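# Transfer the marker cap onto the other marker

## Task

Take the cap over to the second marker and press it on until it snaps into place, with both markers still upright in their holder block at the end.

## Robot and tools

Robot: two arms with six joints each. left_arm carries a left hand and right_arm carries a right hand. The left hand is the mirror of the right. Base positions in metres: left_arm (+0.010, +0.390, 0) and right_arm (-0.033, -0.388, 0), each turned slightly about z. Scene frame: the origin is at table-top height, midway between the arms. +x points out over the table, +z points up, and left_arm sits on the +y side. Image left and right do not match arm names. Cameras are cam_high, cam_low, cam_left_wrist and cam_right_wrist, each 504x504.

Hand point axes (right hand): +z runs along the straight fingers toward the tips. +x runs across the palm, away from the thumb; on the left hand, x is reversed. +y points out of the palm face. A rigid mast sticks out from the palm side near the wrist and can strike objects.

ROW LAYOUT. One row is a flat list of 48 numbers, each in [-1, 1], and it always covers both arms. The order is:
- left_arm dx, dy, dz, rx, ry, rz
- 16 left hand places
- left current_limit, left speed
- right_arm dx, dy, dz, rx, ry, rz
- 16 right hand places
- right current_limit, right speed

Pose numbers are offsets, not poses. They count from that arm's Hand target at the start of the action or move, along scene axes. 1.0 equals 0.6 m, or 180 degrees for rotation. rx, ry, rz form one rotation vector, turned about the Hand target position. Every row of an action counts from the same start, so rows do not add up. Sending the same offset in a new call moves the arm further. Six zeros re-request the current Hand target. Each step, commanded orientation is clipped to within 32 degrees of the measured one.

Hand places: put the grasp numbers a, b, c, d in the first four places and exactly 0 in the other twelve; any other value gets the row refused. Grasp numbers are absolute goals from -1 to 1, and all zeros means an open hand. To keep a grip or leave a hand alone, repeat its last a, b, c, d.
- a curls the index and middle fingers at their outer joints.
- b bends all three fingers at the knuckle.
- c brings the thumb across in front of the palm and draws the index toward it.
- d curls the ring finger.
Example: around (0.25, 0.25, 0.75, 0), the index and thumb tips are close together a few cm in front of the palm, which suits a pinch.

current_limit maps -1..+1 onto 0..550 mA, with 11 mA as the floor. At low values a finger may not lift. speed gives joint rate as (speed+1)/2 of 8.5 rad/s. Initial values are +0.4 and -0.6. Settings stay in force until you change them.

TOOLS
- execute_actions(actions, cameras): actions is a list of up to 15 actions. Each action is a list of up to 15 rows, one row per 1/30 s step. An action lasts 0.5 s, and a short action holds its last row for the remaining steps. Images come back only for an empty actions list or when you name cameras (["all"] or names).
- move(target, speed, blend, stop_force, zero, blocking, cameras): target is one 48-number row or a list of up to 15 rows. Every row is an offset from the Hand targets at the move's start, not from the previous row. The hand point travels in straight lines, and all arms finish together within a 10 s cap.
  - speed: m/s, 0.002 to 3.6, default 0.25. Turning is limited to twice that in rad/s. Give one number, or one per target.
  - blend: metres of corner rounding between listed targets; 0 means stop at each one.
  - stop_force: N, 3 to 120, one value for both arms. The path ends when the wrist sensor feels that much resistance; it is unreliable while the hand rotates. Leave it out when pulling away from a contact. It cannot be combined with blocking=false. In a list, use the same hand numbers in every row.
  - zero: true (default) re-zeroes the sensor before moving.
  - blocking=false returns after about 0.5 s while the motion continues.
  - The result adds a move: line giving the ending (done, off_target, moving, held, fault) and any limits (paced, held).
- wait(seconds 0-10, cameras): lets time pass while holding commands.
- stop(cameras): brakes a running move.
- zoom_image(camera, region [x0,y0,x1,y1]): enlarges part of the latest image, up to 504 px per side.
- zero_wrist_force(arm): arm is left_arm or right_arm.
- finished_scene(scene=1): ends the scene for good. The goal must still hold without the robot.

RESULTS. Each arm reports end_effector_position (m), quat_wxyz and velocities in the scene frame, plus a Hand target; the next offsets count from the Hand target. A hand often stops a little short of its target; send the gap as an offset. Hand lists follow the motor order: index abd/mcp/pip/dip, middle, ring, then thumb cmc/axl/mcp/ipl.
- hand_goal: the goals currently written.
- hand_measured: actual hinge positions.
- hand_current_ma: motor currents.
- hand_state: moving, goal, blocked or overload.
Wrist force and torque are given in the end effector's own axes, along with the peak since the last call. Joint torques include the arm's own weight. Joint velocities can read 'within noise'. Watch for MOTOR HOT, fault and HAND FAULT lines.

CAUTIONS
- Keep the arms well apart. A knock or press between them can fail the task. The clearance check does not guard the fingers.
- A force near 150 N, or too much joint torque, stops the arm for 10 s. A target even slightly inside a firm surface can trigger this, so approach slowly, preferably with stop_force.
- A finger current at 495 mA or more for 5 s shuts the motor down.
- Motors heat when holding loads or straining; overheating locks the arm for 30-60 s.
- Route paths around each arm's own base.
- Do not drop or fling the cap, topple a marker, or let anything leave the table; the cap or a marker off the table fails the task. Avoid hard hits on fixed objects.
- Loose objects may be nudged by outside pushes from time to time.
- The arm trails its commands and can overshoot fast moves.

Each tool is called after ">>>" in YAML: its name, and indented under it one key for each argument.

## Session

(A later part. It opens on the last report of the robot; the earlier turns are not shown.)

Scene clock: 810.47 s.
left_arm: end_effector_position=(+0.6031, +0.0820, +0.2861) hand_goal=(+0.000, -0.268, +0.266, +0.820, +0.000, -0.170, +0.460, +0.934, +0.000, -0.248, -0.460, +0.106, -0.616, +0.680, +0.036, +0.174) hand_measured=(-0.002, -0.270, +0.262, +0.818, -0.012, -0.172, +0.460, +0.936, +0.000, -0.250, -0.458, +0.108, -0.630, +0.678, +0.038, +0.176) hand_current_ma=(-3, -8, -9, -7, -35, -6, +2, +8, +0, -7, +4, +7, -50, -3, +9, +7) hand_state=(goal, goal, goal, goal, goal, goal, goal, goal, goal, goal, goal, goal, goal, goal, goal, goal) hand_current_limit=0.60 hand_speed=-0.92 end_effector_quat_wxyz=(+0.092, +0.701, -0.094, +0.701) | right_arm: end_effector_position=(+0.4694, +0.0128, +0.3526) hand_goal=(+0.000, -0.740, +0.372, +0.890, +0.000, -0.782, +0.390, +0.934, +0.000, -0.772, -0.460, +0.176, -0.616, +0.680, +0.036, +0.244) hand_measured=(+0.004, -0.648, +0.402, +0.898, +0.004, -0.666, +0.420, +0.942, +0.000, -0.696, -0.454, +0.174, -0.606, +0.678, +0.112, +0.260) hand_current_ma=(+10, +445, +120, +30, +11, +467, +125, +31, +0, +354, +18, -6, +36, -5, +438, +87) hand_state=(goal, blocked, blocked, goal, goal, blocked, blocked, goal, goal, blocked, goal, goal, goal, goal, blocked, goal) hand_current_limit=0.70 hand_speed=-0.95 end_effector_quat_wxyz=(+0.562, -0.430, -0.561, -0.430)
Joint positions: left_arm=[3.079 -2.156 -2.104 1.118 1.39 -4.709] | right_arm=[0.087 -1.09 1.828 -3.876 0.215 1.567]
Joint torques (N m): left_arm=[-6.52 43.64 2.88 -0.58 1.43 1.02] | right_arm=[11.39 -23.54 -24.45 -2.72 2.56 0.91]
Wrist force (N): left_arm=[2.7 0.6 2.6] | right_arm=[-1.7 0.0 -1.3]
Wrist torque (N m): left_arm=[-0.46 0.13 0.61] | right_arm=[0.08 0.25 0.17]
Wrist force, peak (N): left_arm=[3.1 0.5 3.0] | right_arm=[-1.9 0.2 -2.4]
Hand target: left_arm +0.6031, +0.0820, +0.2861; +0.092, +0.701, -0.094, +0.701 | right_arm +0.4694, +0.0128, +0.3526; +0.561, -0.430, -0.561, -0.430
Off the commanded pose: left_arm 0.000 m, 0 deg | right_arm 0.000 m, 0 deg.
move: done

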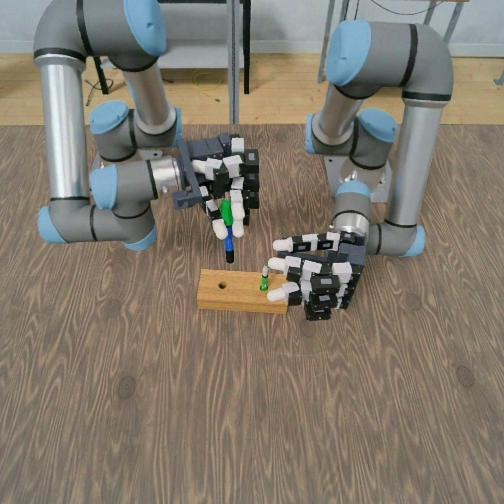

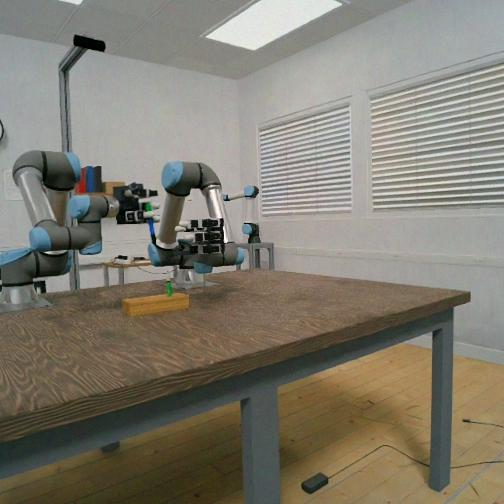

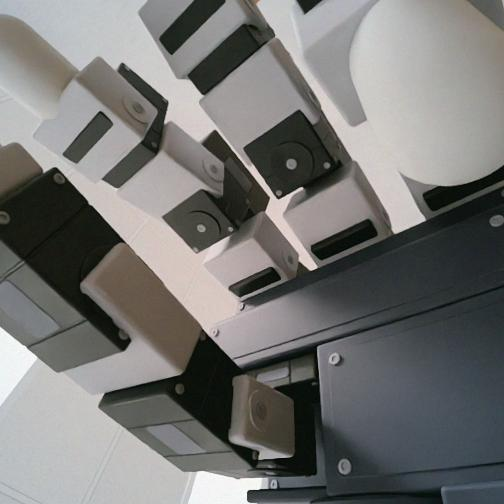

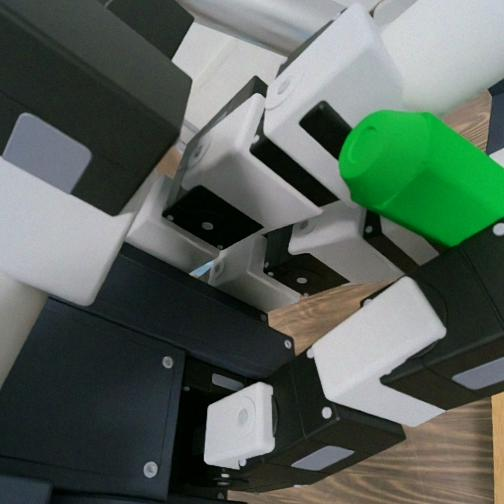

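>>> move:
  target:
    - [-0.0335,-0.0127,0,0,0,0, 0,0.60,0.78,0.65,0,0,0,0,0,0,0,0,0,0,0,0, 0.6,-0.92, 0.0012,0,0.0133,0,0.0556,0, 0,0.95,0.78,0.65,0,0,0,0,0,0,0,0,0,0,0,0, 0.7,-0.95]
  speed: 0.08
  cameras: ["cam_high","cam_low","cam_right_wrist"]

>>> zoom_image:
  camera: "cam_high"
  region: [205, 170, 305, 270]

>>> zoom_image:
  camera: "cam_low"
  region: [128, 185, 198, 255]

Scene clock: 816.40 s.
left_arm: end_effector_position=(+0.5830, +0.0744, +0.2861) hand_goal=(+0.000, -0.268, +0.266, +0.820, +0.000, -0.170, +0.460, +0.934, +0.000, -0.248, -0.460, +0.106, -0.616, +0.680, +0.036, +0.174) hand_measured=(-0.002, -0.270, +0.262, +0.818, -0.012, -0.172, +0.460, +0.936, +0.000, -0.250, -0.458, +0.108, -0.630, +0.678, +0.038, +0.176) hand_current_ma=(-3, -7, -9, -7, -35, -6, +2, +8, +0, -7, +4, +7, -50, -3, +9, +7) hand_state=(goal, goal, goal, goal, goal, goal, goal, goal, goal, goal, goal, goal, goal, goal, goal, goal) hand_current_limit=0.60 hand_speed=-0.92 end_effector_quat_wxyz=(+0.092, +0.701, -0.094, +0.701) | right_arm: end_effector_position=(+0.4701, +0.0128, +0.3606) hand_goal=(+0.000, -0.740, +0.372, +0.890, +0.000, -0.782, +0.390, +0.934, +0.000, -0.772, -0.460, +0.176, -0.616, +0.680, +0.036, +0.244) hand_measured=(+0.004, -0.648, +0.402, +0.898, +0.004, -0.666, +0.420, +0.942, +0.000, -0.696, -0.454, +0.174, -0.606, +0.678, +0.112, +0.260) hand_current_ma=(+10, +445, +120, +30, +11, +467, +125, +31, +0, +354, +18, -6, +36, -5, +438, +87) hand_state=(goal, blocked, blocked, goal, goal, blocked, blocked, goal, goal, blocked, goal, goal, goal, goal, blocked, goal) hand_current_limit=0.70 hand_speed=-0.95 end_effector_quat_wxyz=(+0.608, -0.466, -0.510, -0.391)
Joint positions: left_arm=[3.055 -2.137 -2.149 1.145 1.414 -4.709] | right_arm=[0.086 -1.142 1.865 -3.651 0.216 1.53]
Joint torques (N m): left_arm=[-4.99 41.8 2.56 3.75 1.65 0.92] | right_arm=[-10.07 -41.83 -5.71 2.16 2.97 -1.94]
Wrist force (N): left_arm=[2.6 0.5 2.5] | right_arm=[-1.8 0.5 -1.1]
Wrist torque (N m): left_arm=[-0.47 0.15 0.59] | right_arm=[0.09 0.24 0.29]
Wrist force, peak (N): left_arm=[3.0 0.8 2.6] | right_arm=[-2.3 0.1 -1.5]
Hand target: left_arm +0.5830, +0.0744, +0.2861; +0.092, +0.701, -0.094, +0.701 | right_arm +0.4701, +0.0128, +0.3606; +0.608, -0.466, -0.510, -0.391
Off the commanded pose: left_arm 0.000 m, 0 deg | right_arm 0.000 m, 0 deg.
move: done
Images, in order (width x height): cam_high 504x504, cam_low 504x504, cam_right_wrist 504x504.

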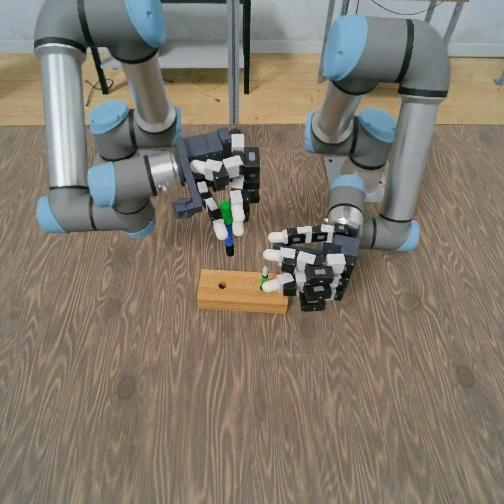

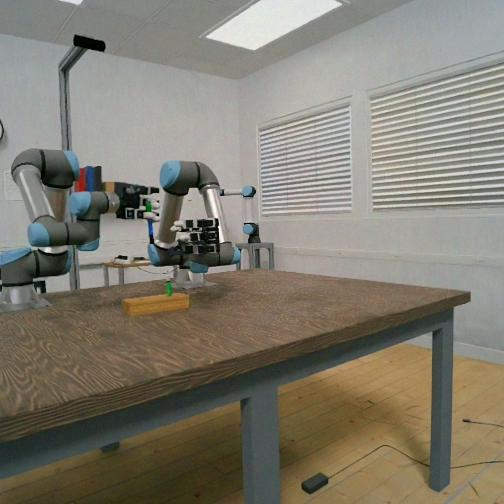

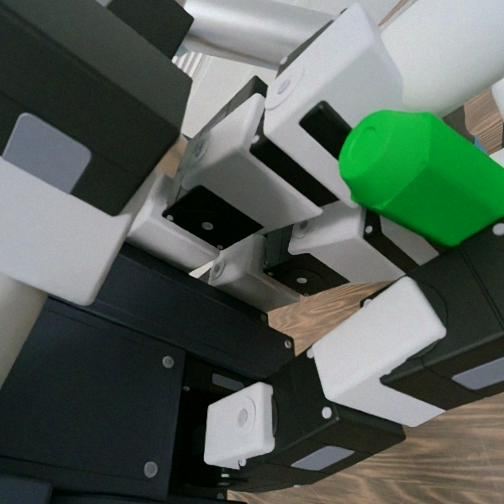

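Scaled by 5.040.

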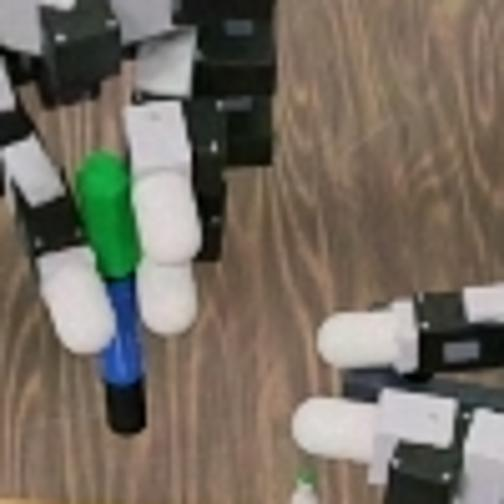

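Scaled by 7.200.

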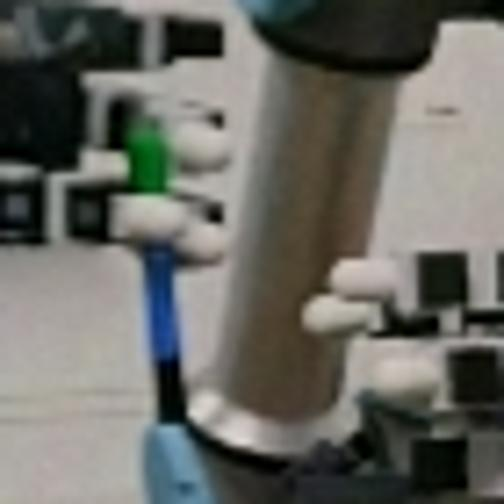

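>>> move:
  target:
    - [-0.0433,-0.161,0,0,0,0, 0,0.60,0.78,0.65,0,0,0,0,0,0,0,0,0,0,0,0, 0.6,-0.92, 0,0,0,0,0,0, 0,0.95,0.78,0.65,0,0,0,0,0,0,0,0,0,0,0,0, 0.7,-0.95]
  speed: 0.06
  cameras: ["cam_high","cam_low","cam_left_wrist"]

>>> zoom_image:
  camera: "cam_high"
  region: [205, 170, 305, 270]

>>> zoom_image:
  camera: "cam_low"
  region: [128, 185, 198, 255]

Scene clock: 819.97 s.
left_arm: end_effector_position=(+0.5570, -0.0221, +0.2861) hand_goal=(+0.000, -0.268, +0.266, +0.820, +0.000, -0.170, +0.460, +0.934, +0.000, -0.248, -0.460, +0.106, -0.616, +0.680, +0.036, +0.174) hand_measured=(-0.002, -0.270, +0.262, +0.818, -0.012, -0.172, +0.460, +0.936, +0.000, -0.250, -0.458, +0.108, -0.630, +0.678, +0.038, +0.176) hand_current_ma=(-3, -7, -9, -7, -35, -6, +2, +8, +0, -6, +4, +7, -50, -3, +9, +7) hand_state=(goal, goal, goal, goal, goal, goal, goal, goal, goal, goal, goal, goal, goal, goal, goal, goal) hand_current_limit=0.60 hand_speed=-0.92 end_effector_quat_wxyz=(+0.092, +0.701, -0.094, +0.701) | right_arm: end_effector_position=(+0.4701, +0.0128, +0.3606) hand_goal=(+0.000, -0.740, +0.372, +0.890, +0.000, -0.782, +0.390, +0.934, +0.000, -0.772, -0.460, +0.176, -0.616, +0.680, +0.036, +0.244) hand_measured=(+0.004, -0.648, +0.402, +0.898, +0.004, -0.666, +0.420, +0.942, +0.000, -0.696, -0.454, +0.174, -0.606, +0.678, +0.112, +0.260) hand_current_ma=(+10, +445, +120, +30, +11, +467, +125, +31, +0, +354, +18, -6, +36, -5, +438, +87) hand_state=(goal, blocked, blocked, goal, goal, blocked, blocked, goal, goal, blocked, goal, goal, goal, goal, blocked, goal) hand_current_limit=0.70 hand_speed=-0.95 end_effector_quat_wxyz=(+0.608, -0.466, -0.510, -0.391)
Joint positions: left_arm=[2.808 -2.173 -2.065 1.096 1.661 -4.709] | right_arm=[0.086 -1.142 1.866 -3.651 0.216 1.53]
Joint torques (N m): left_arm=[-6.04 22.96 21.13 -0.47 1.55 -0.42] | right_arm=[-9.5 -40.94 -4.81 2.08 2.7 -1.77]
Wrist force (N): left_arm=[2.7 0.5 2.5] | right_arm=[-1.7 0.4 -1.1]
Wrist torque (N m): left_arm=[-0.45 0.12 0.59] | right_arm=[0.08 0.23 0.29]
Wrist force, peak (N): left_arm=[3.0 0.6 2.6] | right_arm=[-2.3 0.4 -1.5]
Hand target: left_arm +0.5570, -0.0222, +0.2861; +0.092, +0.701, -0.094, +0.701 | right_arm +0.4701, +0.0128, +0.3606; +0.608, -0.466, -0.510, -0.391
Off the commanded pose: left_arm 0.000 m, 0 deg | right_arm 0.000 m, 0 deg.
move: done
Images, in order (width x height): cam_high 504x504, cam_low 504x504, cam_left_wrist 504x504.

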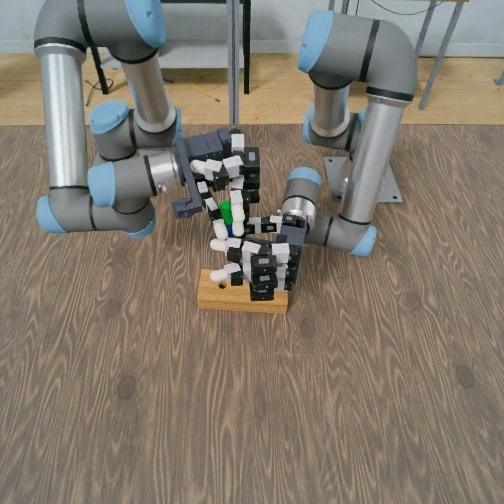

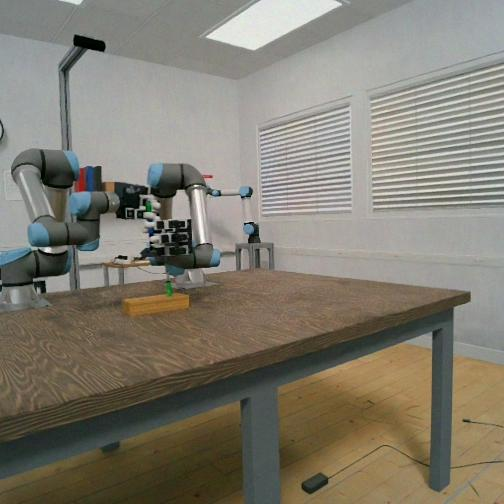

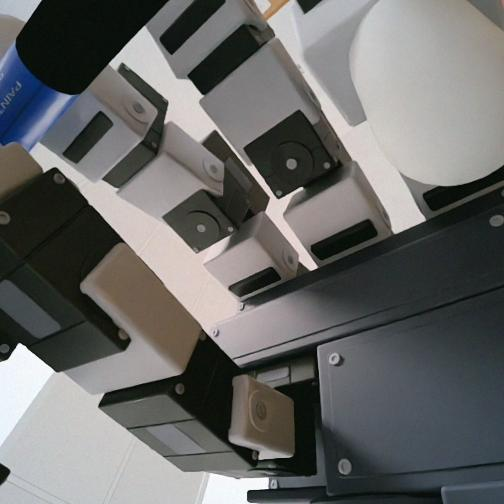

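Scaled by 5.040.

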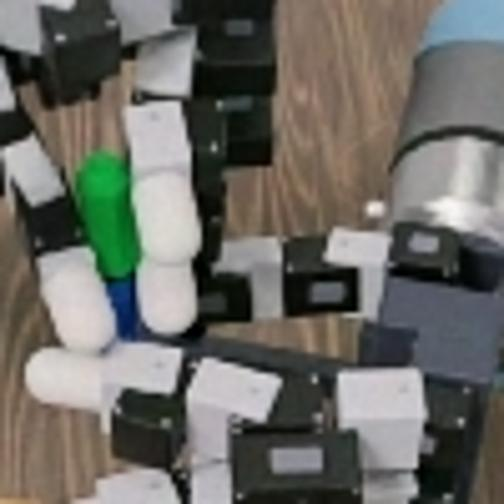

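Scaled by 7.200.

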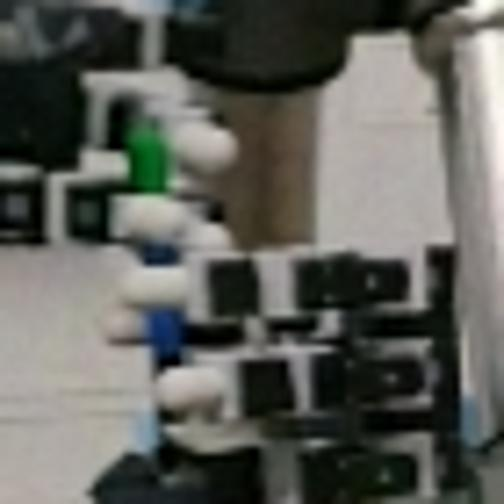

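>>> move:
  target:
    - [0,0,-0.0083,0,0,0, 0,0.60,0.78,0.65,0,0,0,0,0,0,0,0,0,0,0,0, 0.6,-0.95, 0,0,0,0,0,0, 0,0.95,0.78,0.65,0,0,0,0,0,0,0,0,0,0,0,0, 0.7,-0.95]
    - [0.0322,-0.0086,-0.0083,0,0,0, 0,0.80,0.78,0.65,0,0,0,0,0,0,0,0,0,0,0,0, 0.3,-0.95, 0,0,0,0,0,0, 0,0.95,0.78,0.65,0,0,0,0,0,0,0,0,0,0,0,0, 0.7,-0.95]
  speed: 0.03
  cameras: ["cam_high","cam_low","cam_left_wrist"]

>>> zoom_image:
  camera: "cam_high"
  region: [205, 170, 305, 270]

>>> zoom_image:
  camera: "cam_low"
  region: [128, 185, 198, 255]

Scene clock: 824.80 s.
left_arm: end_effector_position=(+0.5763, -0.0273, +0.2811) hand_goal=(+0.000, -0.538, +0.326, +0.860, +0.000, -0.520, +0.420, +0.934, +0.000, -0.548, -0.460, +0.146, -0.616, +0.680, +0.036, +0.214) hand_measured=(-0.002, -0.524, +0.326, +0.858, -0.012, -0.518, +0.422, +0.936, +0.000, -0.546, -0.458, +0.144, -0.630, +0.678, +0.050, +0.214) hand_current_ma=(-4, +46, -1, -4, -35, +7, +7, +8, +0, +7, +4, -7, -50, -3, +58, +0) hand_state=(goal, goal, goal, goal, goal, goal, goal, goal, goal, goal, goal, goal, goal, goal, goal, goal) hand_current_limit=0.30 hand_speed=-0.95 end_effector_quat_wxyz=(+0.092, +0.701, -0.094, +0.701) | right_arm: end_effector_position=(+0.4701, +0.0128, +0.3606) hand_goal=(+0.000, -0.740, +0.372, +0.890, +0.000, -0.782, +0.390, +0.934, +0.000, -0.772, -0.460, +0.176, -0.616, +0.680, +0.036, +0.244) hand_measured=(+0.000, -0.648, +0.404, +0.900, +0.006, -0.666, +0.420, +0.936, +0.000, -0.696, -0.454, +0.174, -0.606, +0.678, +0.112, +0.260) hand_current_ma=(+0, +445, +127, +35, +21, +467, +125, +9, +0, +354, +18, -6, +39, -5, +440, +87) hand_state=(goal, blocked, blocked, goal, goal, blocked, blocked, goal, goal, blocked, goal, goal, goal, goal, blocked, goal) hand_current_limit=0.70 hand_speed=-0.95 end_effector_quat_wxyz=(+0.608, -0.466, -0.510, -0.391)
Joint positions: left_arm=[2.812 -2.208 -2.009 1.075 1.657 -4.709] | right_arm=[0.086 -1.142 1.866 -3.651 0.216 1.529]
Joint torques (N m): left_arm=[6 24.8 21.01 -0.32 -1.67 -0.96] | right_arm=[-4.03 -41.3 -5.7 2.17 1.85 0.26]
Wrist force (N): left_arm=[2.7 0.5 2.3] | right_arm=[-2.1 1.0 -1.3]
Wrist torque (N m): left_arm=[-0.46 0.19 0.61] | right_arm=[0.13 0.28 0.23]
Wrist force, peak (N): left_arm=[2.7 0.7 2.9] | right_arm=[-1.6 1.8 -3.1]
Hand target: left_arm +0.5763, -0.0273, +0.2811; +0.092, +0.701, -0.094, +0.701 | right_arm +0.4701, +0.0128, +0.3606; +0.608, -0.466, -0.510, -0.391
Off the commanded pose: left_arm 0.000 m, 0 deg | right_arm 0.000 m, 0 deg.
move: done
Images, in order (width x height): cam_high 504x504, cam_low 504x504, cam_left_wrist 504x504.

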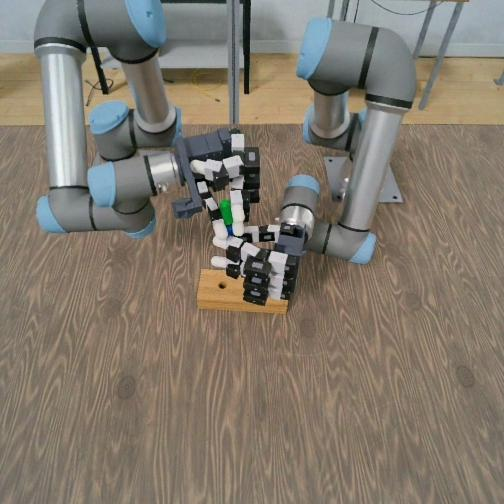

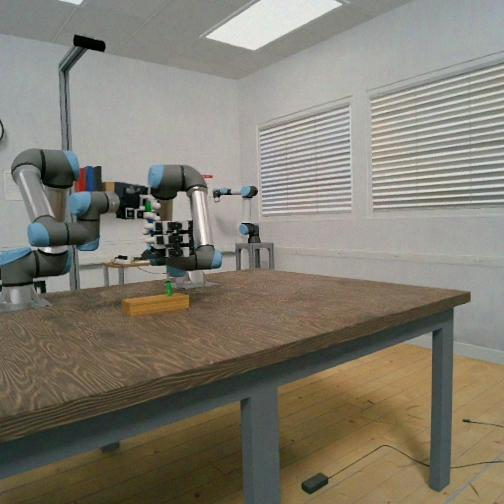

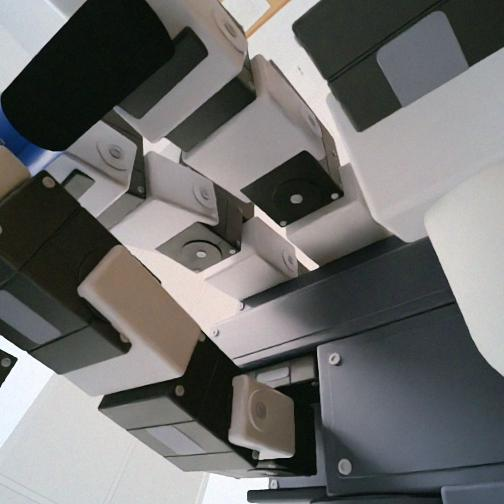

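Scaled by 5.040.

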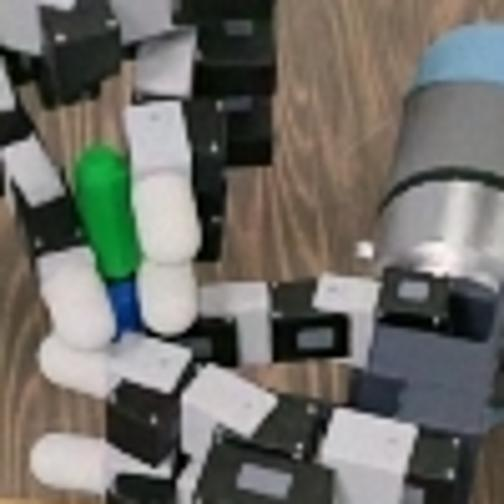

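Scaled by 7.200.

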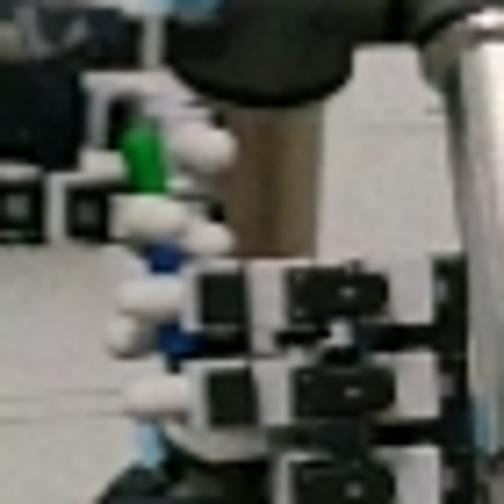

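>>> move:
  target:
    - [0.0033,-0.0009,0,0,0,0, 0,0.95,0.78,0.65,0,0,0,0,0,0,0,0,0,0,0,0, 0.6,-0.95, 0,0,0,0,0,0, 0,0.95,0.78,0.65,0,0,0,0,0,0,0,0,0,0,0,0, 0.7,-0.95]
  speed: 0.03
  cameras: ["cam_high","cam_low","cam_right_wrist"]

>>> zoom_image:
  camera: "cam_high"
  region: [205, 170, 305, 270]

>>> zoom_image:
  camera: "cam_low"
  region: [128, 185, 198, 255]

Scene clock: 826.70 s.
left_arm: end_effector_position=(+0.5783, -0.0279, +0.2811) hand_goal=(+0.000, -0.740, +0.372, +0.890, +0.000, -0.782, +0.390, +0.934, +0.000, -0.772, -0.460, +0.176, -0.616, +0.680, +0.036, +0.244) hand_measured=(-0.010, -0.616, +0.398, +0.898, -0.014, -0.626, +0.412, +0.940, +0.000, -0.698, -0.452, +0.174, -0.630, +0.682, +0.078, +0.256) hand_current_ma=(-29, +440, +92, +22, -41, +440, +80, +21, +0, +334, +26, -3, -50, +5, +219, +53) hand_state=(goal, blocked, blocked, goal, goal, blocked, blocked, goal, goal, blocked, goal, goal, goal, goal, blocked, goal) hand_current_limit=0.60 hand_speed=-0.95 end_effector_quat_wxyz=(+0.092, +0.701, -0.094, +0.701) | right_arm: end_effector_position=(+0.4701, +0.0128, +0.3606) hand_goal=(+0.000, -0.740, +0.372, +0.890, +0.000, -0.782, +0.390, +0.934, +0.000, -0.772, -0.460, +0.176, -0.616, +0.680, +0.036, +0.244) hand_measured=(-0.008, -0.648, +0.412, +0.900, +0.002, -0.672, +0.420, +0.936, +0.000, -0.696, -0.454, +0.174, -0.602, +0.674, +0.112, +0.260) hand_current_ma=(-23, +445, +166, +40, +8, +467, +125, +9, +0, +354, +18, -6, +51, -27, +440, +90) hand_state=(goal, blocked, blocked, goal, goal, blocked, blocked, goal, goal, blocked, goal, goal, goal, goal, blocked, goal) hand_current_limit=0.70 hand_speed=-0.95 end_effector_quat_wxyz=(+0.608, -0.466, -0.510, -0.391)
Joint positions: left_arm=[2.812 -2.211 -2.003 1.072 1.657 -4.709] | right_arm=[0.086 -1.142 1.866 -3.651 0.216 1.53]
Joint torques (N m): left_arm=[6.29 26.32 21.17 -0.05 -1.54 -1.11] | right_arm=[-0.63 -41.78 -5.23 2.14 1.45 0.54]
Wrist force (N): left_arm=[1.3 1.2 3.1] | right_arm=[-0.9 0.4 0.0]
Wrist torque (N m): left_arm=[-0.43 0.36 0.64] | right_arm=[0.16 0.30 0.29]
Wrist force, peak (N): left_arm=[1.6 1.3 3.5] | right_arm=[-2.0 0.6 -1.7]
Hand target: left_arm +0.5783, -0.0279, +0.2811; +0.092, +0.701, -0.094, +0.701 | right_arm +0.4701, +0.0128, +0.3606; +0.608, -0.466, -0.510, -0.391
Off the commanded pose: left_arm 0.000 m, 0 deg | right_arm 0.000 m, 0 deg.
move: done
Images, in order (width x height): cam_high 504x504, cam_low 504x504, cam_right_wrist 504x504.

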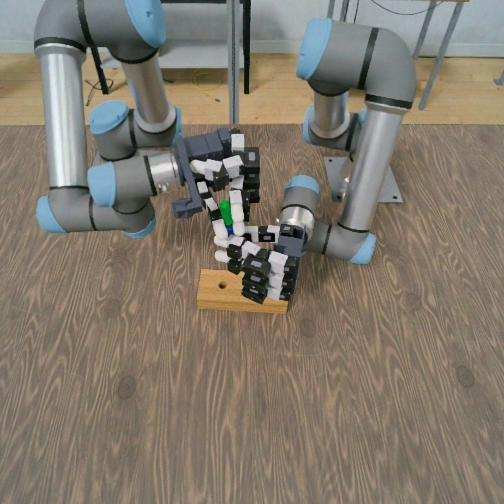

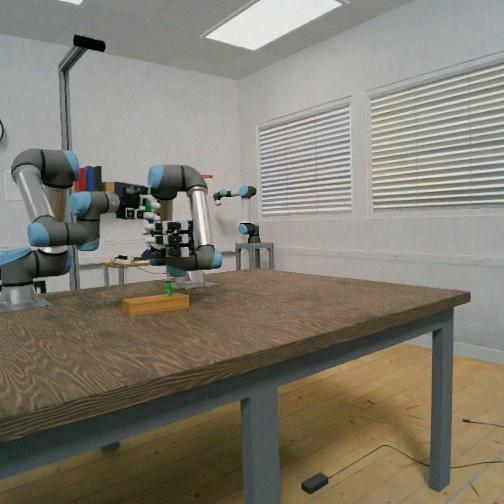

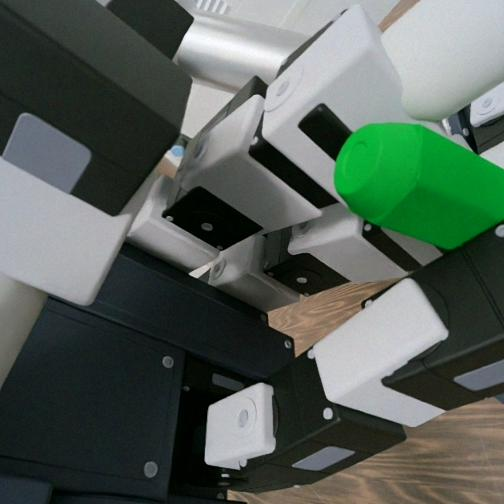

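Scaled by 5.040.

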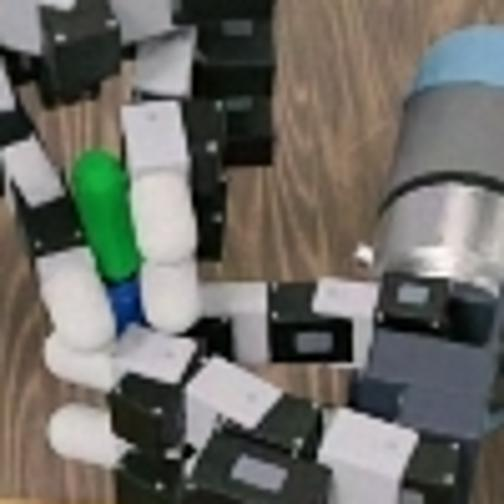

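Scaled by 7.200.

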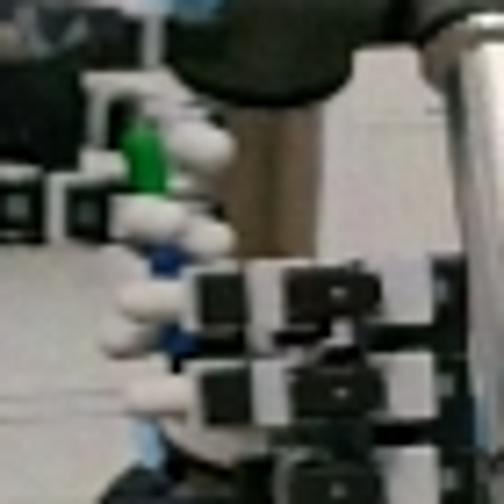

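>>> move:
  target:
    - [0,0,0,0,0,0, 0,0.95,0.78,0.65,0,0,0,0,0,0,0,0,0,0,0,0, 1.0,-0.95, 0,0,0.02,0,0,0, 0,0.95,0.78,0.65,0,0,0,0,0,0,0,0,0,0,0,0, 1.0,-0.95]
  speed: 0.01
  stop_force: 30

>>> move:
  target:
    - [0,0,0,0,0,0, 0,0.95,0.78,0.65,0,0,0,0,0,0,0,0,0,0,0,0, 0.79,-0.95, 0,0,0,0,0,0, 0,0.95,0.78,0.65,0,0,0,0,0,0,0,0,0,0,0,0, 0.79,-0.95]
  speed: 0.02
  cameras: ["cam_high","cam_low","cam_right_wrist"]

>>> zoom_image:
  camera: "cam_high"
  region: [205, 170, 305, 270]

>>> zoom_image:
  camera: "cam_low"
  region: [128, 185, 198, 255]

Scene clock: 829.63 s.
left_arm: end_effector_position=(+0.5783, -0.0279, +0.2811) hand_goal=(+0.000, -0.740, +0.372, +0.890, +0.000, -0.782, +0.390, +0.934, +0.000, -0.772, -0.460, +0.176, -0.616, +0.680, +0.036, +0.244) hand_measured=(+0.020, -0.638, +0.402, +0.898, +0.020, -0.670, +0.420, +0.944, +0.000, -0.698, -0.452, +0.174, -0.610, +0.682, +0.098, +0.260) hand_current_ma=(+62, +464, +110, +28, +60, +518, +107, +31, +0, +327, +25, -3, +20, +9, +337, +80) hand_state=(blocked, blocked, blocked, goal, blocked, blocked, blocked, goal, goal, blocked, goal, goal, goal, goal, blocked, goal) hand_current_limit=1.00 hand_speed=-0.95 end_effector_quat_wxyz=(+0.092, +0.701, -0.094, +0.701) | right_arm: end_effector_position=(+0.4701, +0.0128, +0.3726) hand_goal=(+0.000, -0.740, +0.372, +0.890, +0.000, -0.782, +0.390, +0.934, +0.000, -0.772, -0.460, +0.176, -0.616, +0.680, +0.036, +0.244) hand_measured=(+0.036, -0.648, +0.422, +0.906, +0.008, -0.676, +0.420, +0.940, +0.000, -0.696, -0.454, +0.174, -0.580, +0.674, +0.112, +0.262) hand_current_ma=(+130, +445, +215, +60, +25, +511, +125, +23, +0, +354, +18, -6, +150, -29, +444, +95) hand_state=(blocked, blocked, blocked, goal, goal, blocked, blocked, goal, goal, blocked, goal, goal, blocked, goal, blocked, goal) hand_current_limit=1.00 hand_speed=-0.95 end_effector_quat_wxyz=(+0.608, -0.466, -0.510, -0.391)
Joint positions: left_arm=[2.812 -2.211 -2.003 1.072 1.657 -4.709] | right_arm=[0.086 -1.161 1.856 -3.622 0.216 1.53]
Joint torques (N m): left_arm=[6.23 27.25 16.54 0.58 -1.37 -0.92] | right_arm=[5.08 -43.55 -27.23 1.68 1.27 -2.19]
Wrist force (N): left_arm=[6.6 2.1 2.3] | right_arm=[-5.4 1.8 -0.2]
Wrist torque (N m): left_arm=[-0.34 0.03 0.53] | right_arm=[0.21 0.58 0.33]
Wrist force, peak (N): left_arm=[7.4 1.3 2.2] | right_arm=[-6.6 1.8 -1.0]
Hand target: left_arm +0.5783, -0.0279, +0.2811; +0.092, +0.701, -0.094, +0.701 | right_arm +0.4701, +0.0128, +0.3726; +0.608, -0.466, -0.510, -0.391
Off the commanded pose: left_arm 0.000 m, 0 deg | right_arm 0.000 m, 0 deg.
move: done

Scene clock: 830.13 s.
left_arm: end_effector_position=(+0.5783, -0.0279, +0.2811) hand_goal=(+0.000, -0.740, +0.372, +0.890, +0.000, -0.782, +0.390, +0.934, +0.000, -0.772, -0.460, +0.176, -0.616, +0.680, +0.036, +0.244) hand_measured=(+0.020, -0.638, +0.402, +0.898, +0.020, -0.670, +0.420, +0.944, +0.000, -0.698, -0.452, +0.174, -0.610, +0.682, +0.098, +0.260) hand_current_ma=(+62, +464, +110, +28, +60, +492, +107, +31, +0, +327, +25, -3, +20, +9, +337, +80) hand_state=(blocked, blocked, blocked, goal, blocked, blocked, blocked, goal, goal, blocked, goal, goal, goal, goal, blocked, goal) hand_current_limit=0.79 hand_speed=-0.95 end_effector_quat_wxyz=(+0.092, +0.701, -0.094, +0.701) | right_arm: end_effector_position=(+0.4701, +0.0128, +0.3726) hand_goal=(+0.000, -0.740, +0.372, +0.890, +0.000, -0.782, +0.390, +0.934, +0.000, -0.772, -0.460, +0.176, -0.616, +0.680, +0.036, +0.244) hand_measured=(+0.036, -0.648, +0.422, +0.906, +0.008, -0.676, +0.420, +0.940, +0.000, -0.696, -0.454, +0.174, -0.580, +0.674, +0.112, +0.262) hand_current_ma=(+130, +445, +215, +60, +25, +492, +125, +23, +0, +354, +18, -6, +150, -29, +444, +95) hand_state=(blocked, blocked, blocked, goal, goal, blocked, blocked, goal, goal, blocked, goal, goal, blocked, goal, blocked, goal) hand_current_limit=0.79 hand_speed=-0.95 end_effector_quat_wxyz=(+0.608, -0.466, -0.510, -0.391)
Joint positions: left_arm=[2.812 -2.211 -2.003 1.072 1.657 -4.709] | right_arm=[0.086 -1.161 1.856 -3.622 0.216 1.53]
Joint torques (N m): left_arm=[6.41 25.78 14.26 0.8 -1.22 -0.9] | right_arm=[6.41 -43.68 -28.23 1.74 0.92 -2.15]
Wrist force (N): left_arm=[6.8 2.1 2.5] | right_arm=[-5.4 1.7 -0.4]
Wrist torque (N m): left_arm=[-0.35 0.02 0.54] | right_arm=[0.20 0.60 0.32]
Wrist force, peak (N): left_arm=[6.8 2.3 2.5] | right_arm=[-6.0 1.9 -0.2]
Hand target: left_arm +0.5783, -0.0279, +0.2811; +0.092, +0.701, -0.094, +0.701 | right_arm +0.4701, +0.0128, +0.3726; +0.608, -0.466, -0.510, -0.391
Off the commanded pose: left_arm 0.000 m, 0 deg | right_arm 0.000 m, 0 deg.
move: done
Images, in order (width x height): cam_high 504x504, cam_low 504x504, cam_right_wrist 504x504.

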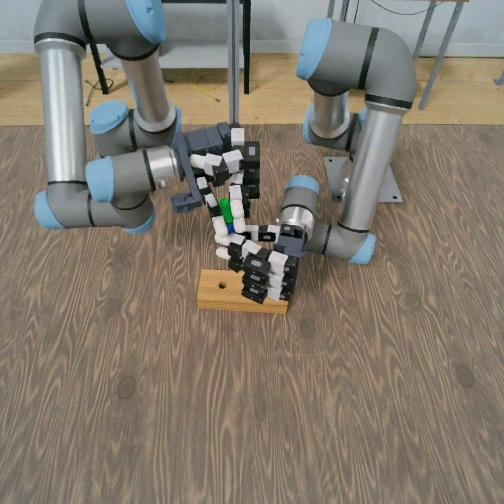

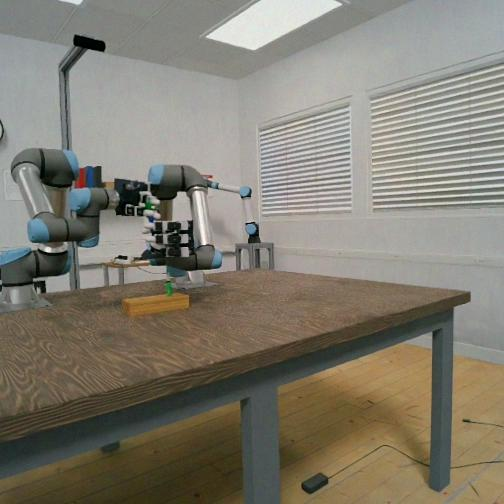

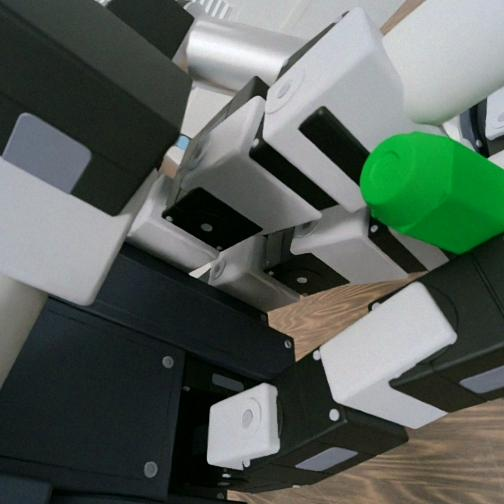

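Scaled by 5.040.

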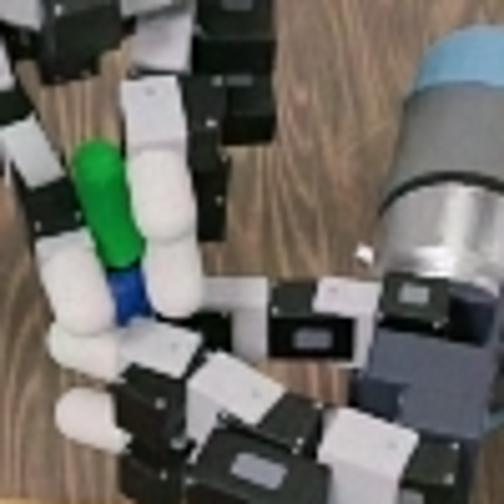

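Scaled by 7.200.

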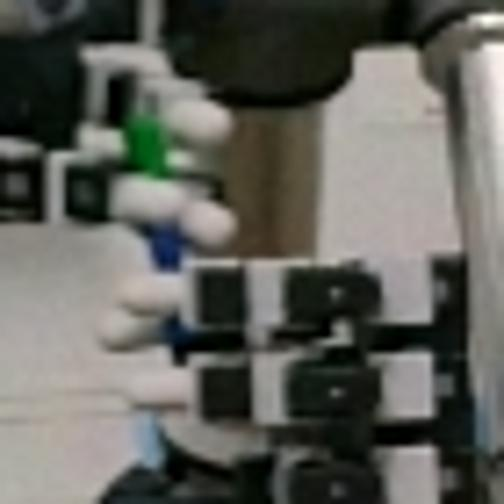

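>>> move:
  target:
    - [0,0,0,0,0,0, 0,0.95,0.78,0.65,0,0,0,0,0,0,0,0,0,0,0,0, 0.6,-0.95, 0,0,-0.0075,0,0,0, 0,0.95,0.78,0.65,0,0,0,0,0,0,0,0,0,0,0,0, 0.6,-0.95]
  speed: 0.02

>>> move:
  target:
    - [-0.021,0.0057,0,0,0,0, 0,0.60,0.78,0.65,0,0,0,0,0,0,0,0,0,0,0,0, 0.6,-0.93, 0,0,0,0,0,0, 0,0.95,0.78,0.65,0,0,0,0,0,0,0,0,0,0,0,0, 0.6,-0.95]
    - [0.0223,0.1674,0,0,0,0, 0,0.60,0.78,0.65,0,0,0,0,0,0,0,0,0,0,0,0, 0.6,-0.93, 0,0,0,0,0,0, 0,0.95,0.78,0.65,0,0,0,0,0,0,0,0,0,0,0,0, 0.6,-0.95]
  speed: [0.03,0.1]
  cameras: ["all"]

>>> zoom_image:
  camera: "cam_low"
  region: [128, 185, 198, 255]

>>> zoom_image:
  camera: "cam_high"
  region: [205, 170, 305, 270]

Scene clock: 874.27 s.
left_arm: end_effector_position=(+0.5783, -0.0279, +0.2811) hand_goal=(+0.000, -0.740, +0.372, +0.890, +0.000, -0.782, +0.390, +0.934, +0.000, -0.772, -0.460, +0.176, -0.616, +0.680, +0.036, +0.244) hand_measured=(-0.006, -0.638, +0.402, +0.898, -0.008, -0.670, +0.420, +0.944, +0.000, -0.698, -0.452, +0.174, -0.626, +0.682, +0.098, +0.260) hand_current_ma=(-13, +440, +110, +28, -21, +440, +107, +31, +0, +327, +25, -3, -32, +8, +337, +80) hand_state=(goal, blocked, blocked, goal, goal, blocked, blocked, goal, goal, blocked, goal, goal, goal, goal, blocked, goal) hand_current_limit=0.60 hand_speed=-0.95 end_effector_quat_wxyz=(+0.092, +0.701, -0.094, +0.701) | right_arm: end_effector_position=(+0.4701, +0.0128, +0.3682) hand_goal=(+0.000, -0.740, +0.372, +0.890, +0.000, -0.782, +0.390, +0.934, +0.000, -0.772, -0.460, +0.176, -0.616, +0.680, +0.036, +0.244) hand_measured=(+0.016, -0.648, +0.422, +0.906, -0.002, -0.676, +0.420, +0.940, +0.000, -0.696, -0.454, +0.174, -0.592, +0.672, +0.112, +0.262) hand_current_ma=(+55, +440, +215, +60, -7, +440, +125, +23, +0, +354, +18, -6, +99, -35, +440, +95) hand_state=(goal, blocked, blocked, goal, goal, blocked, blocked, goal, goal, blocked, goal, goal, blocked, goal, blocked, goal) hand_current_limit=0.60 hand_speed=-0.95 end_effector_quat_wxyz=(+0.608, -0.466, -0.510, -0.391)
Joint positions: left_arm=[2.812 -2.211 -2.003 1.072 1.657 -4.709] | right_arm=[0.086 -1.154 1.859 -3.632 0.216 1.529]
Joint torques (N m): left_arm=[5.4 28.76 9.87 1.85 -0.69 -1.12] | right_arm=[10.03 -21.67 -5.2 -3.45 0.23 0.5]
Wrist force (N): left_arm=[1.8 1.6 3.1] | right_arm=[-1.3 0.1 -0.2]
Wrist torque (N m): left_arm=[-0.36 0.29 0.63] | right_arm=[0.15 0.35 0.26]
Wrist force, peak (N): left_arm=[7.1 2.1 2.6] | right_arm=[-6.2 1.8 -0.1]
Hand target: left_arm +0.5783, -0.0279, +0.2811; +0.092, +0.701, -0.094, +0.701 | right_arm +0.4701, +0.0128, +0.3681; +0.608, -0.466, -0.510, -0.391
Off the commanded pose: left_arm 0.000 m, 0 deg | right_arm 0.000 m, 0 deg.
move: done

Scene clock: 877.07 s.
left_arm: end_effector_position=(+0.5917, +0.0726, +0.2811) hand_goal=(+0.000, -0.268, +0.266, +0.820, +0.000, -0.170, +0.460, +0.934, +0.000, -0.248, -0.460, +0.106, -0.616, +0.680, +0.036, +0.174) hand_measured=(-0.010, -0.270, +0.270, +0.822, -0.008, -0.172, +0.462, +0.936, +0.000, -0.250, -0.456, +0.108, -0.624, +0.680, +0.038, +0.176) hand_current_ma=(-28, -7, +9, +7, -21, -7, +7, +8, +0, -7, +8, +7, -25, +0, +9, +7) hand_state=(goal, goal, goal, goal, goal, goal, goal, goal, goal, goal, goal, goal, goal, goal, goal, goal) hand_current_limit=0.60 hand_speed=-0.93 end_effector_quat_wxyz=(+0.092, +0.701, -0.094, +0.701) | right_arm: end_effector_position=(+0.4701, +0.0128, +0.3681) hand_goal=(+0.000, -0.740, +0.372, +0.890, +0.000, -0.782, +0.390, +0.934, +0.000, -0.772, -0.460, +0.176, -0.616, +0.680, +0.036, +0.244) hand_measured=(+0.010, -0.648, +0.418, +0.906, -0.002, -0.676, +0.422, +0.942, +0.000, -0.696, -0.454, +0.174, -0.598, +0.672, +0.112, +0.262) hand_current_ma=(+28, +440, +195, +61, -3, +440, +133, +25, +0, +354, +18, -6, +70, -38, +440, +95) hand_state=(goal, blocked, blocked, goal, goal, blocked, blocked, goal, goal, blocked, goal, goal, goal, goal, blocked, goal) hand_current_limit=0.60 hand_speed=-0.95 end_effector_quat_wxyz=(+0.608, -0.466, -0.510, -0.391)
Joint positions: left_arm=[3.052 -2.16 -2.123 1.142 1.416 -4.709] | right_arm=[0.086 -1.154 1.859 -3.632 0.216 1.53]
Joint torques (N m): left_arm=[6.73 41.87 1.81 3.78 -1.8 0.96] | right_arm=[8.38 -25.81 -10.28 -3.14 -0.29 0.88]
Wrist force (N): left_arm=[2.7 0.5 2.4] | right_arm=[-2.0 0.2 -1.1]
Wrist torque (N m): left_arm=[-0.47 0.12 0.61] | right_arm=[0.06 0.26 0.25]
Wrist force, peak (N): left_arm=[2.6 2.1 4.9] | right_arm=[-2.4 -1.1 1.2]
Hand target: left_arm +0.5917, +0.0726, +0.2811; +0.092, +0.701, -0.094, +0.701 | right_arm +0.4701, +0.0128, +0.3681; +0.608, -0.466, -0.510, -0.391
Off the commanded pose: left_arm 0.000 m, 0 deg | right_arm 0.000 m, 0 deg.
move: done

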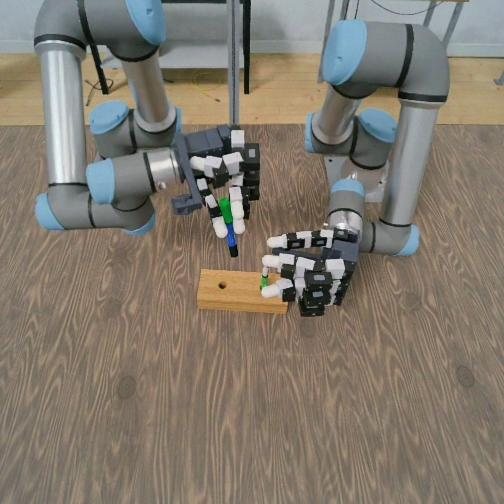

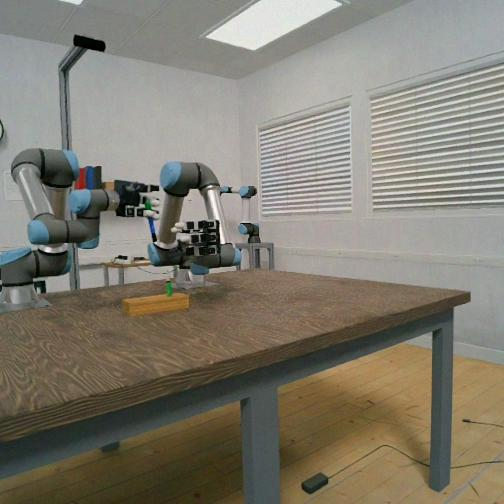

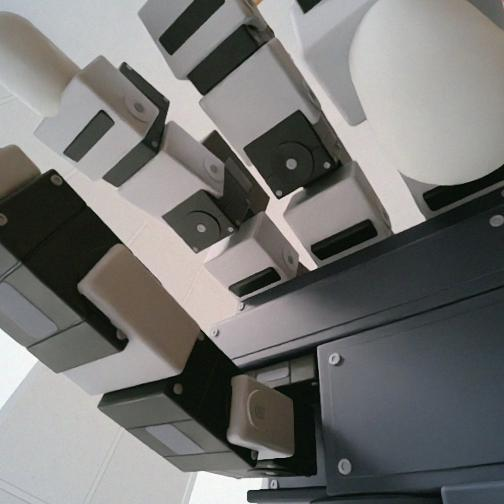

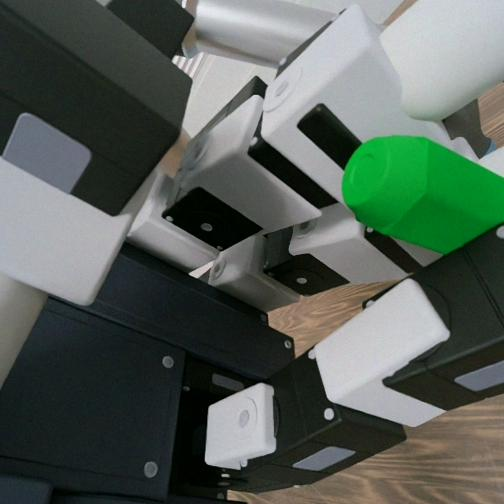

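Scaled by 7.200.

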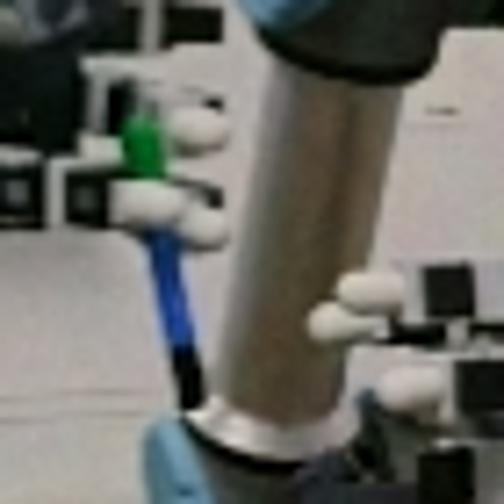

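Scaled by 5.040.

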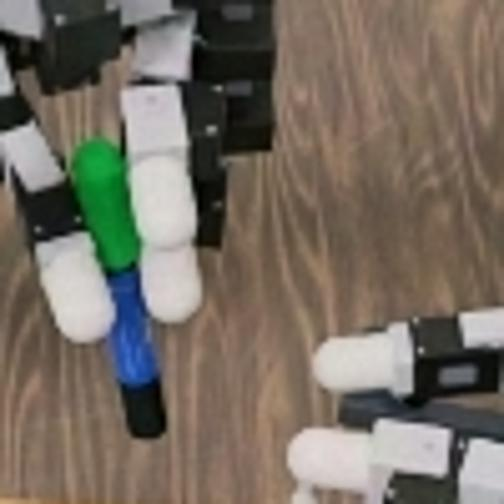

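>>> move:
  target:
    - [0,0.16,0.05,0,0,0, 0,0.60,0.78,0.65,0,0,0,0,0,0,0,0,0,0,0,0, 0.6,-0.93, -0.04,-0.03,0.03,0.1068,-0.0263,-0.0093, 0,0.95,0.78,0.65,0,0,0,0,0,0,0,0,0,0,0,0, 0.6,-0.95]
    - [0,0.16,0.05,0,0,0, 0,0.60,0.78,0.65,0,0,0,0,0,0,0,0,0,0,0,0, 0.6,-0.93, -0.08,-0.05,0.06,0.1139,-0.0386,-0.0926, 0,0.95,0.78,0.65,0,0,0,0,0,0,0,0,0,0,0,0, 0.6,-0.95]
    - [0,0.16,0.05,0,0,0, 0,0.60,0.78,0.65,0,0,0,0,0,0,0,0,0,0,0,0, 0.6,-0.93, -0.08,-0.05,0.06,0.0977,-0.0537,-0.1743, 0,0.95,0.78,0.65,0,0,0,0,0,0,0,0,0,0,0,0, 0.6,-0.95]
  speed: 0.12
  blend: 0.02
  cameras: ["all"]

Scene clock: 884.90 s.
left_arm: end_effector_position=(+0.5917, +0.1686, +0.3111) hand_goal=(+0.000, -0.268, +0.266, +0.820, +0.000, -0.170, +0.460, +0.934, +0.000, -0.248, -0.460, +0.106, -0.616, +0.680, +0.036, +0.174) hand_measured=(-0.010, -0.270, +0.270, +0.822, -0.008, -0.172, +0.462, +0.936, +0.000, -0.250, -0.456, +0.108, -0.624, +0.680, +0.038, +0.176) hand_current_ma=(-28, -7, +9, +7, -21, -7, +7, +8, +0, -7, +8, +7, -25, +0, +9, +7) hand_state=(goal, goal, goal, goal, goal, goal, goal, goal, goal, goal, goal, goal, goal, goal, goal, goal) hand_current_limit=0.60 hand_speed=-0.93 end_effector_quat_wxyz=(+0.092, +0.701, -0.094, +0.701) | right_arm: end_effector_position=(+0.4221, -0.0172, +0.4041) hand_goal=(+0.000, -0.740, +0.372, +0.890, +0.000, -0.782, +0.390, +0.934, +0.000, -0.772, -0.460, +0.176, -0.616, +0.680, +0.036, +0.244) hand_measured=(+0.010, -0.648, +0.418, +0.906, +0.000, -0.676, +0.422, +0.942, +0.000, -0.696, -0.454, +0.174, -0.598, +0.672, +0.112, +0.262) hand_current_ma=(+31, +436, +195, +61, -2, +440, +133, +25, +0, +354, +18, -6, +70, -40, +440, +95) hand_state=(goal, blocked, blocked, goal, goal, blocked, blocked, goal, goal, blocked, goal, goal, goal, goal, blocked, goal) hand_current_limit=0.60 hand_speed=-0.95 end_effector_quat_wxyz=(+0.499, -0.454, -0.350, -0.650)
Joint positions: left_arm=[3.304 -2.044 -2.21 1.112 1.165 -4.709] | right_arm=[0.171 -1.788 2.205 -1.179 0.519 -0.879]
Joint torques (N m): left_arm=[6.22 38.27 2.42 -0.65 -1.73 1.01] | right_arm=[11.25 -20.31 -31.99 -0.06 3.4 -1.74]
Wrist force (N): left_arm=[2.4 0.0 2.7] | right_arm=[-1.3 0.0 -3.1]
Wrist torque (N m): left_arm=[-0.53 0.17 0.59] | right_arm=[0.02 0.28 0.30]
Wrist force, peak (N): left_arm=[3.3 0.4 2.6] | right_arm=[-2.3 -0.2 -3.0]
Hand target: left_arm +0.5917, +0.1686, +0.3111; +0.092, +0.701, -0.094, +0.701 | right_arm +0.4221, -0.0172, +0.4041; -0.499, +0.454, +0.350, +0.650
Off the commanded pose: left_arm 0.000 m, 0 deg | right_arm 0.000 m, 0 deg.
move: done

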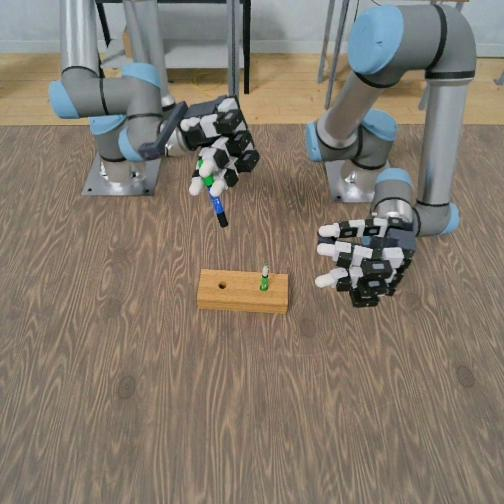

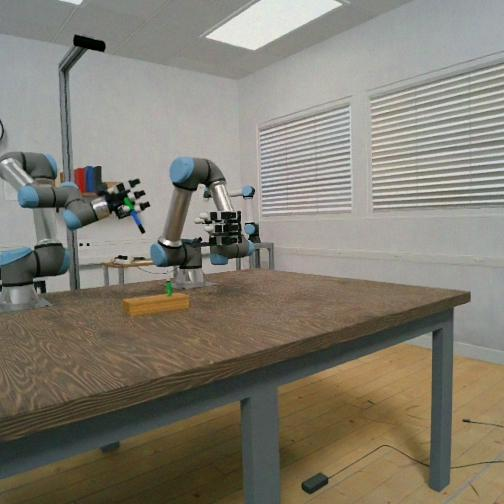

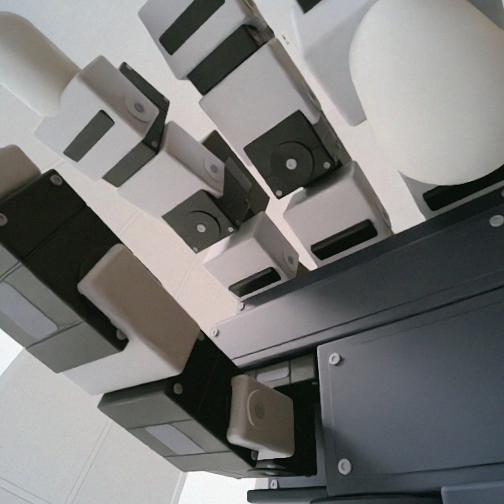

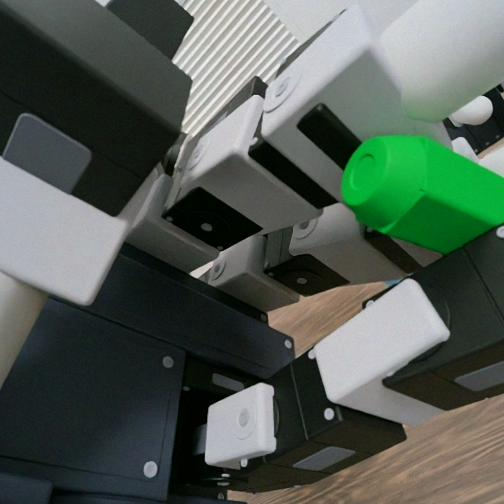

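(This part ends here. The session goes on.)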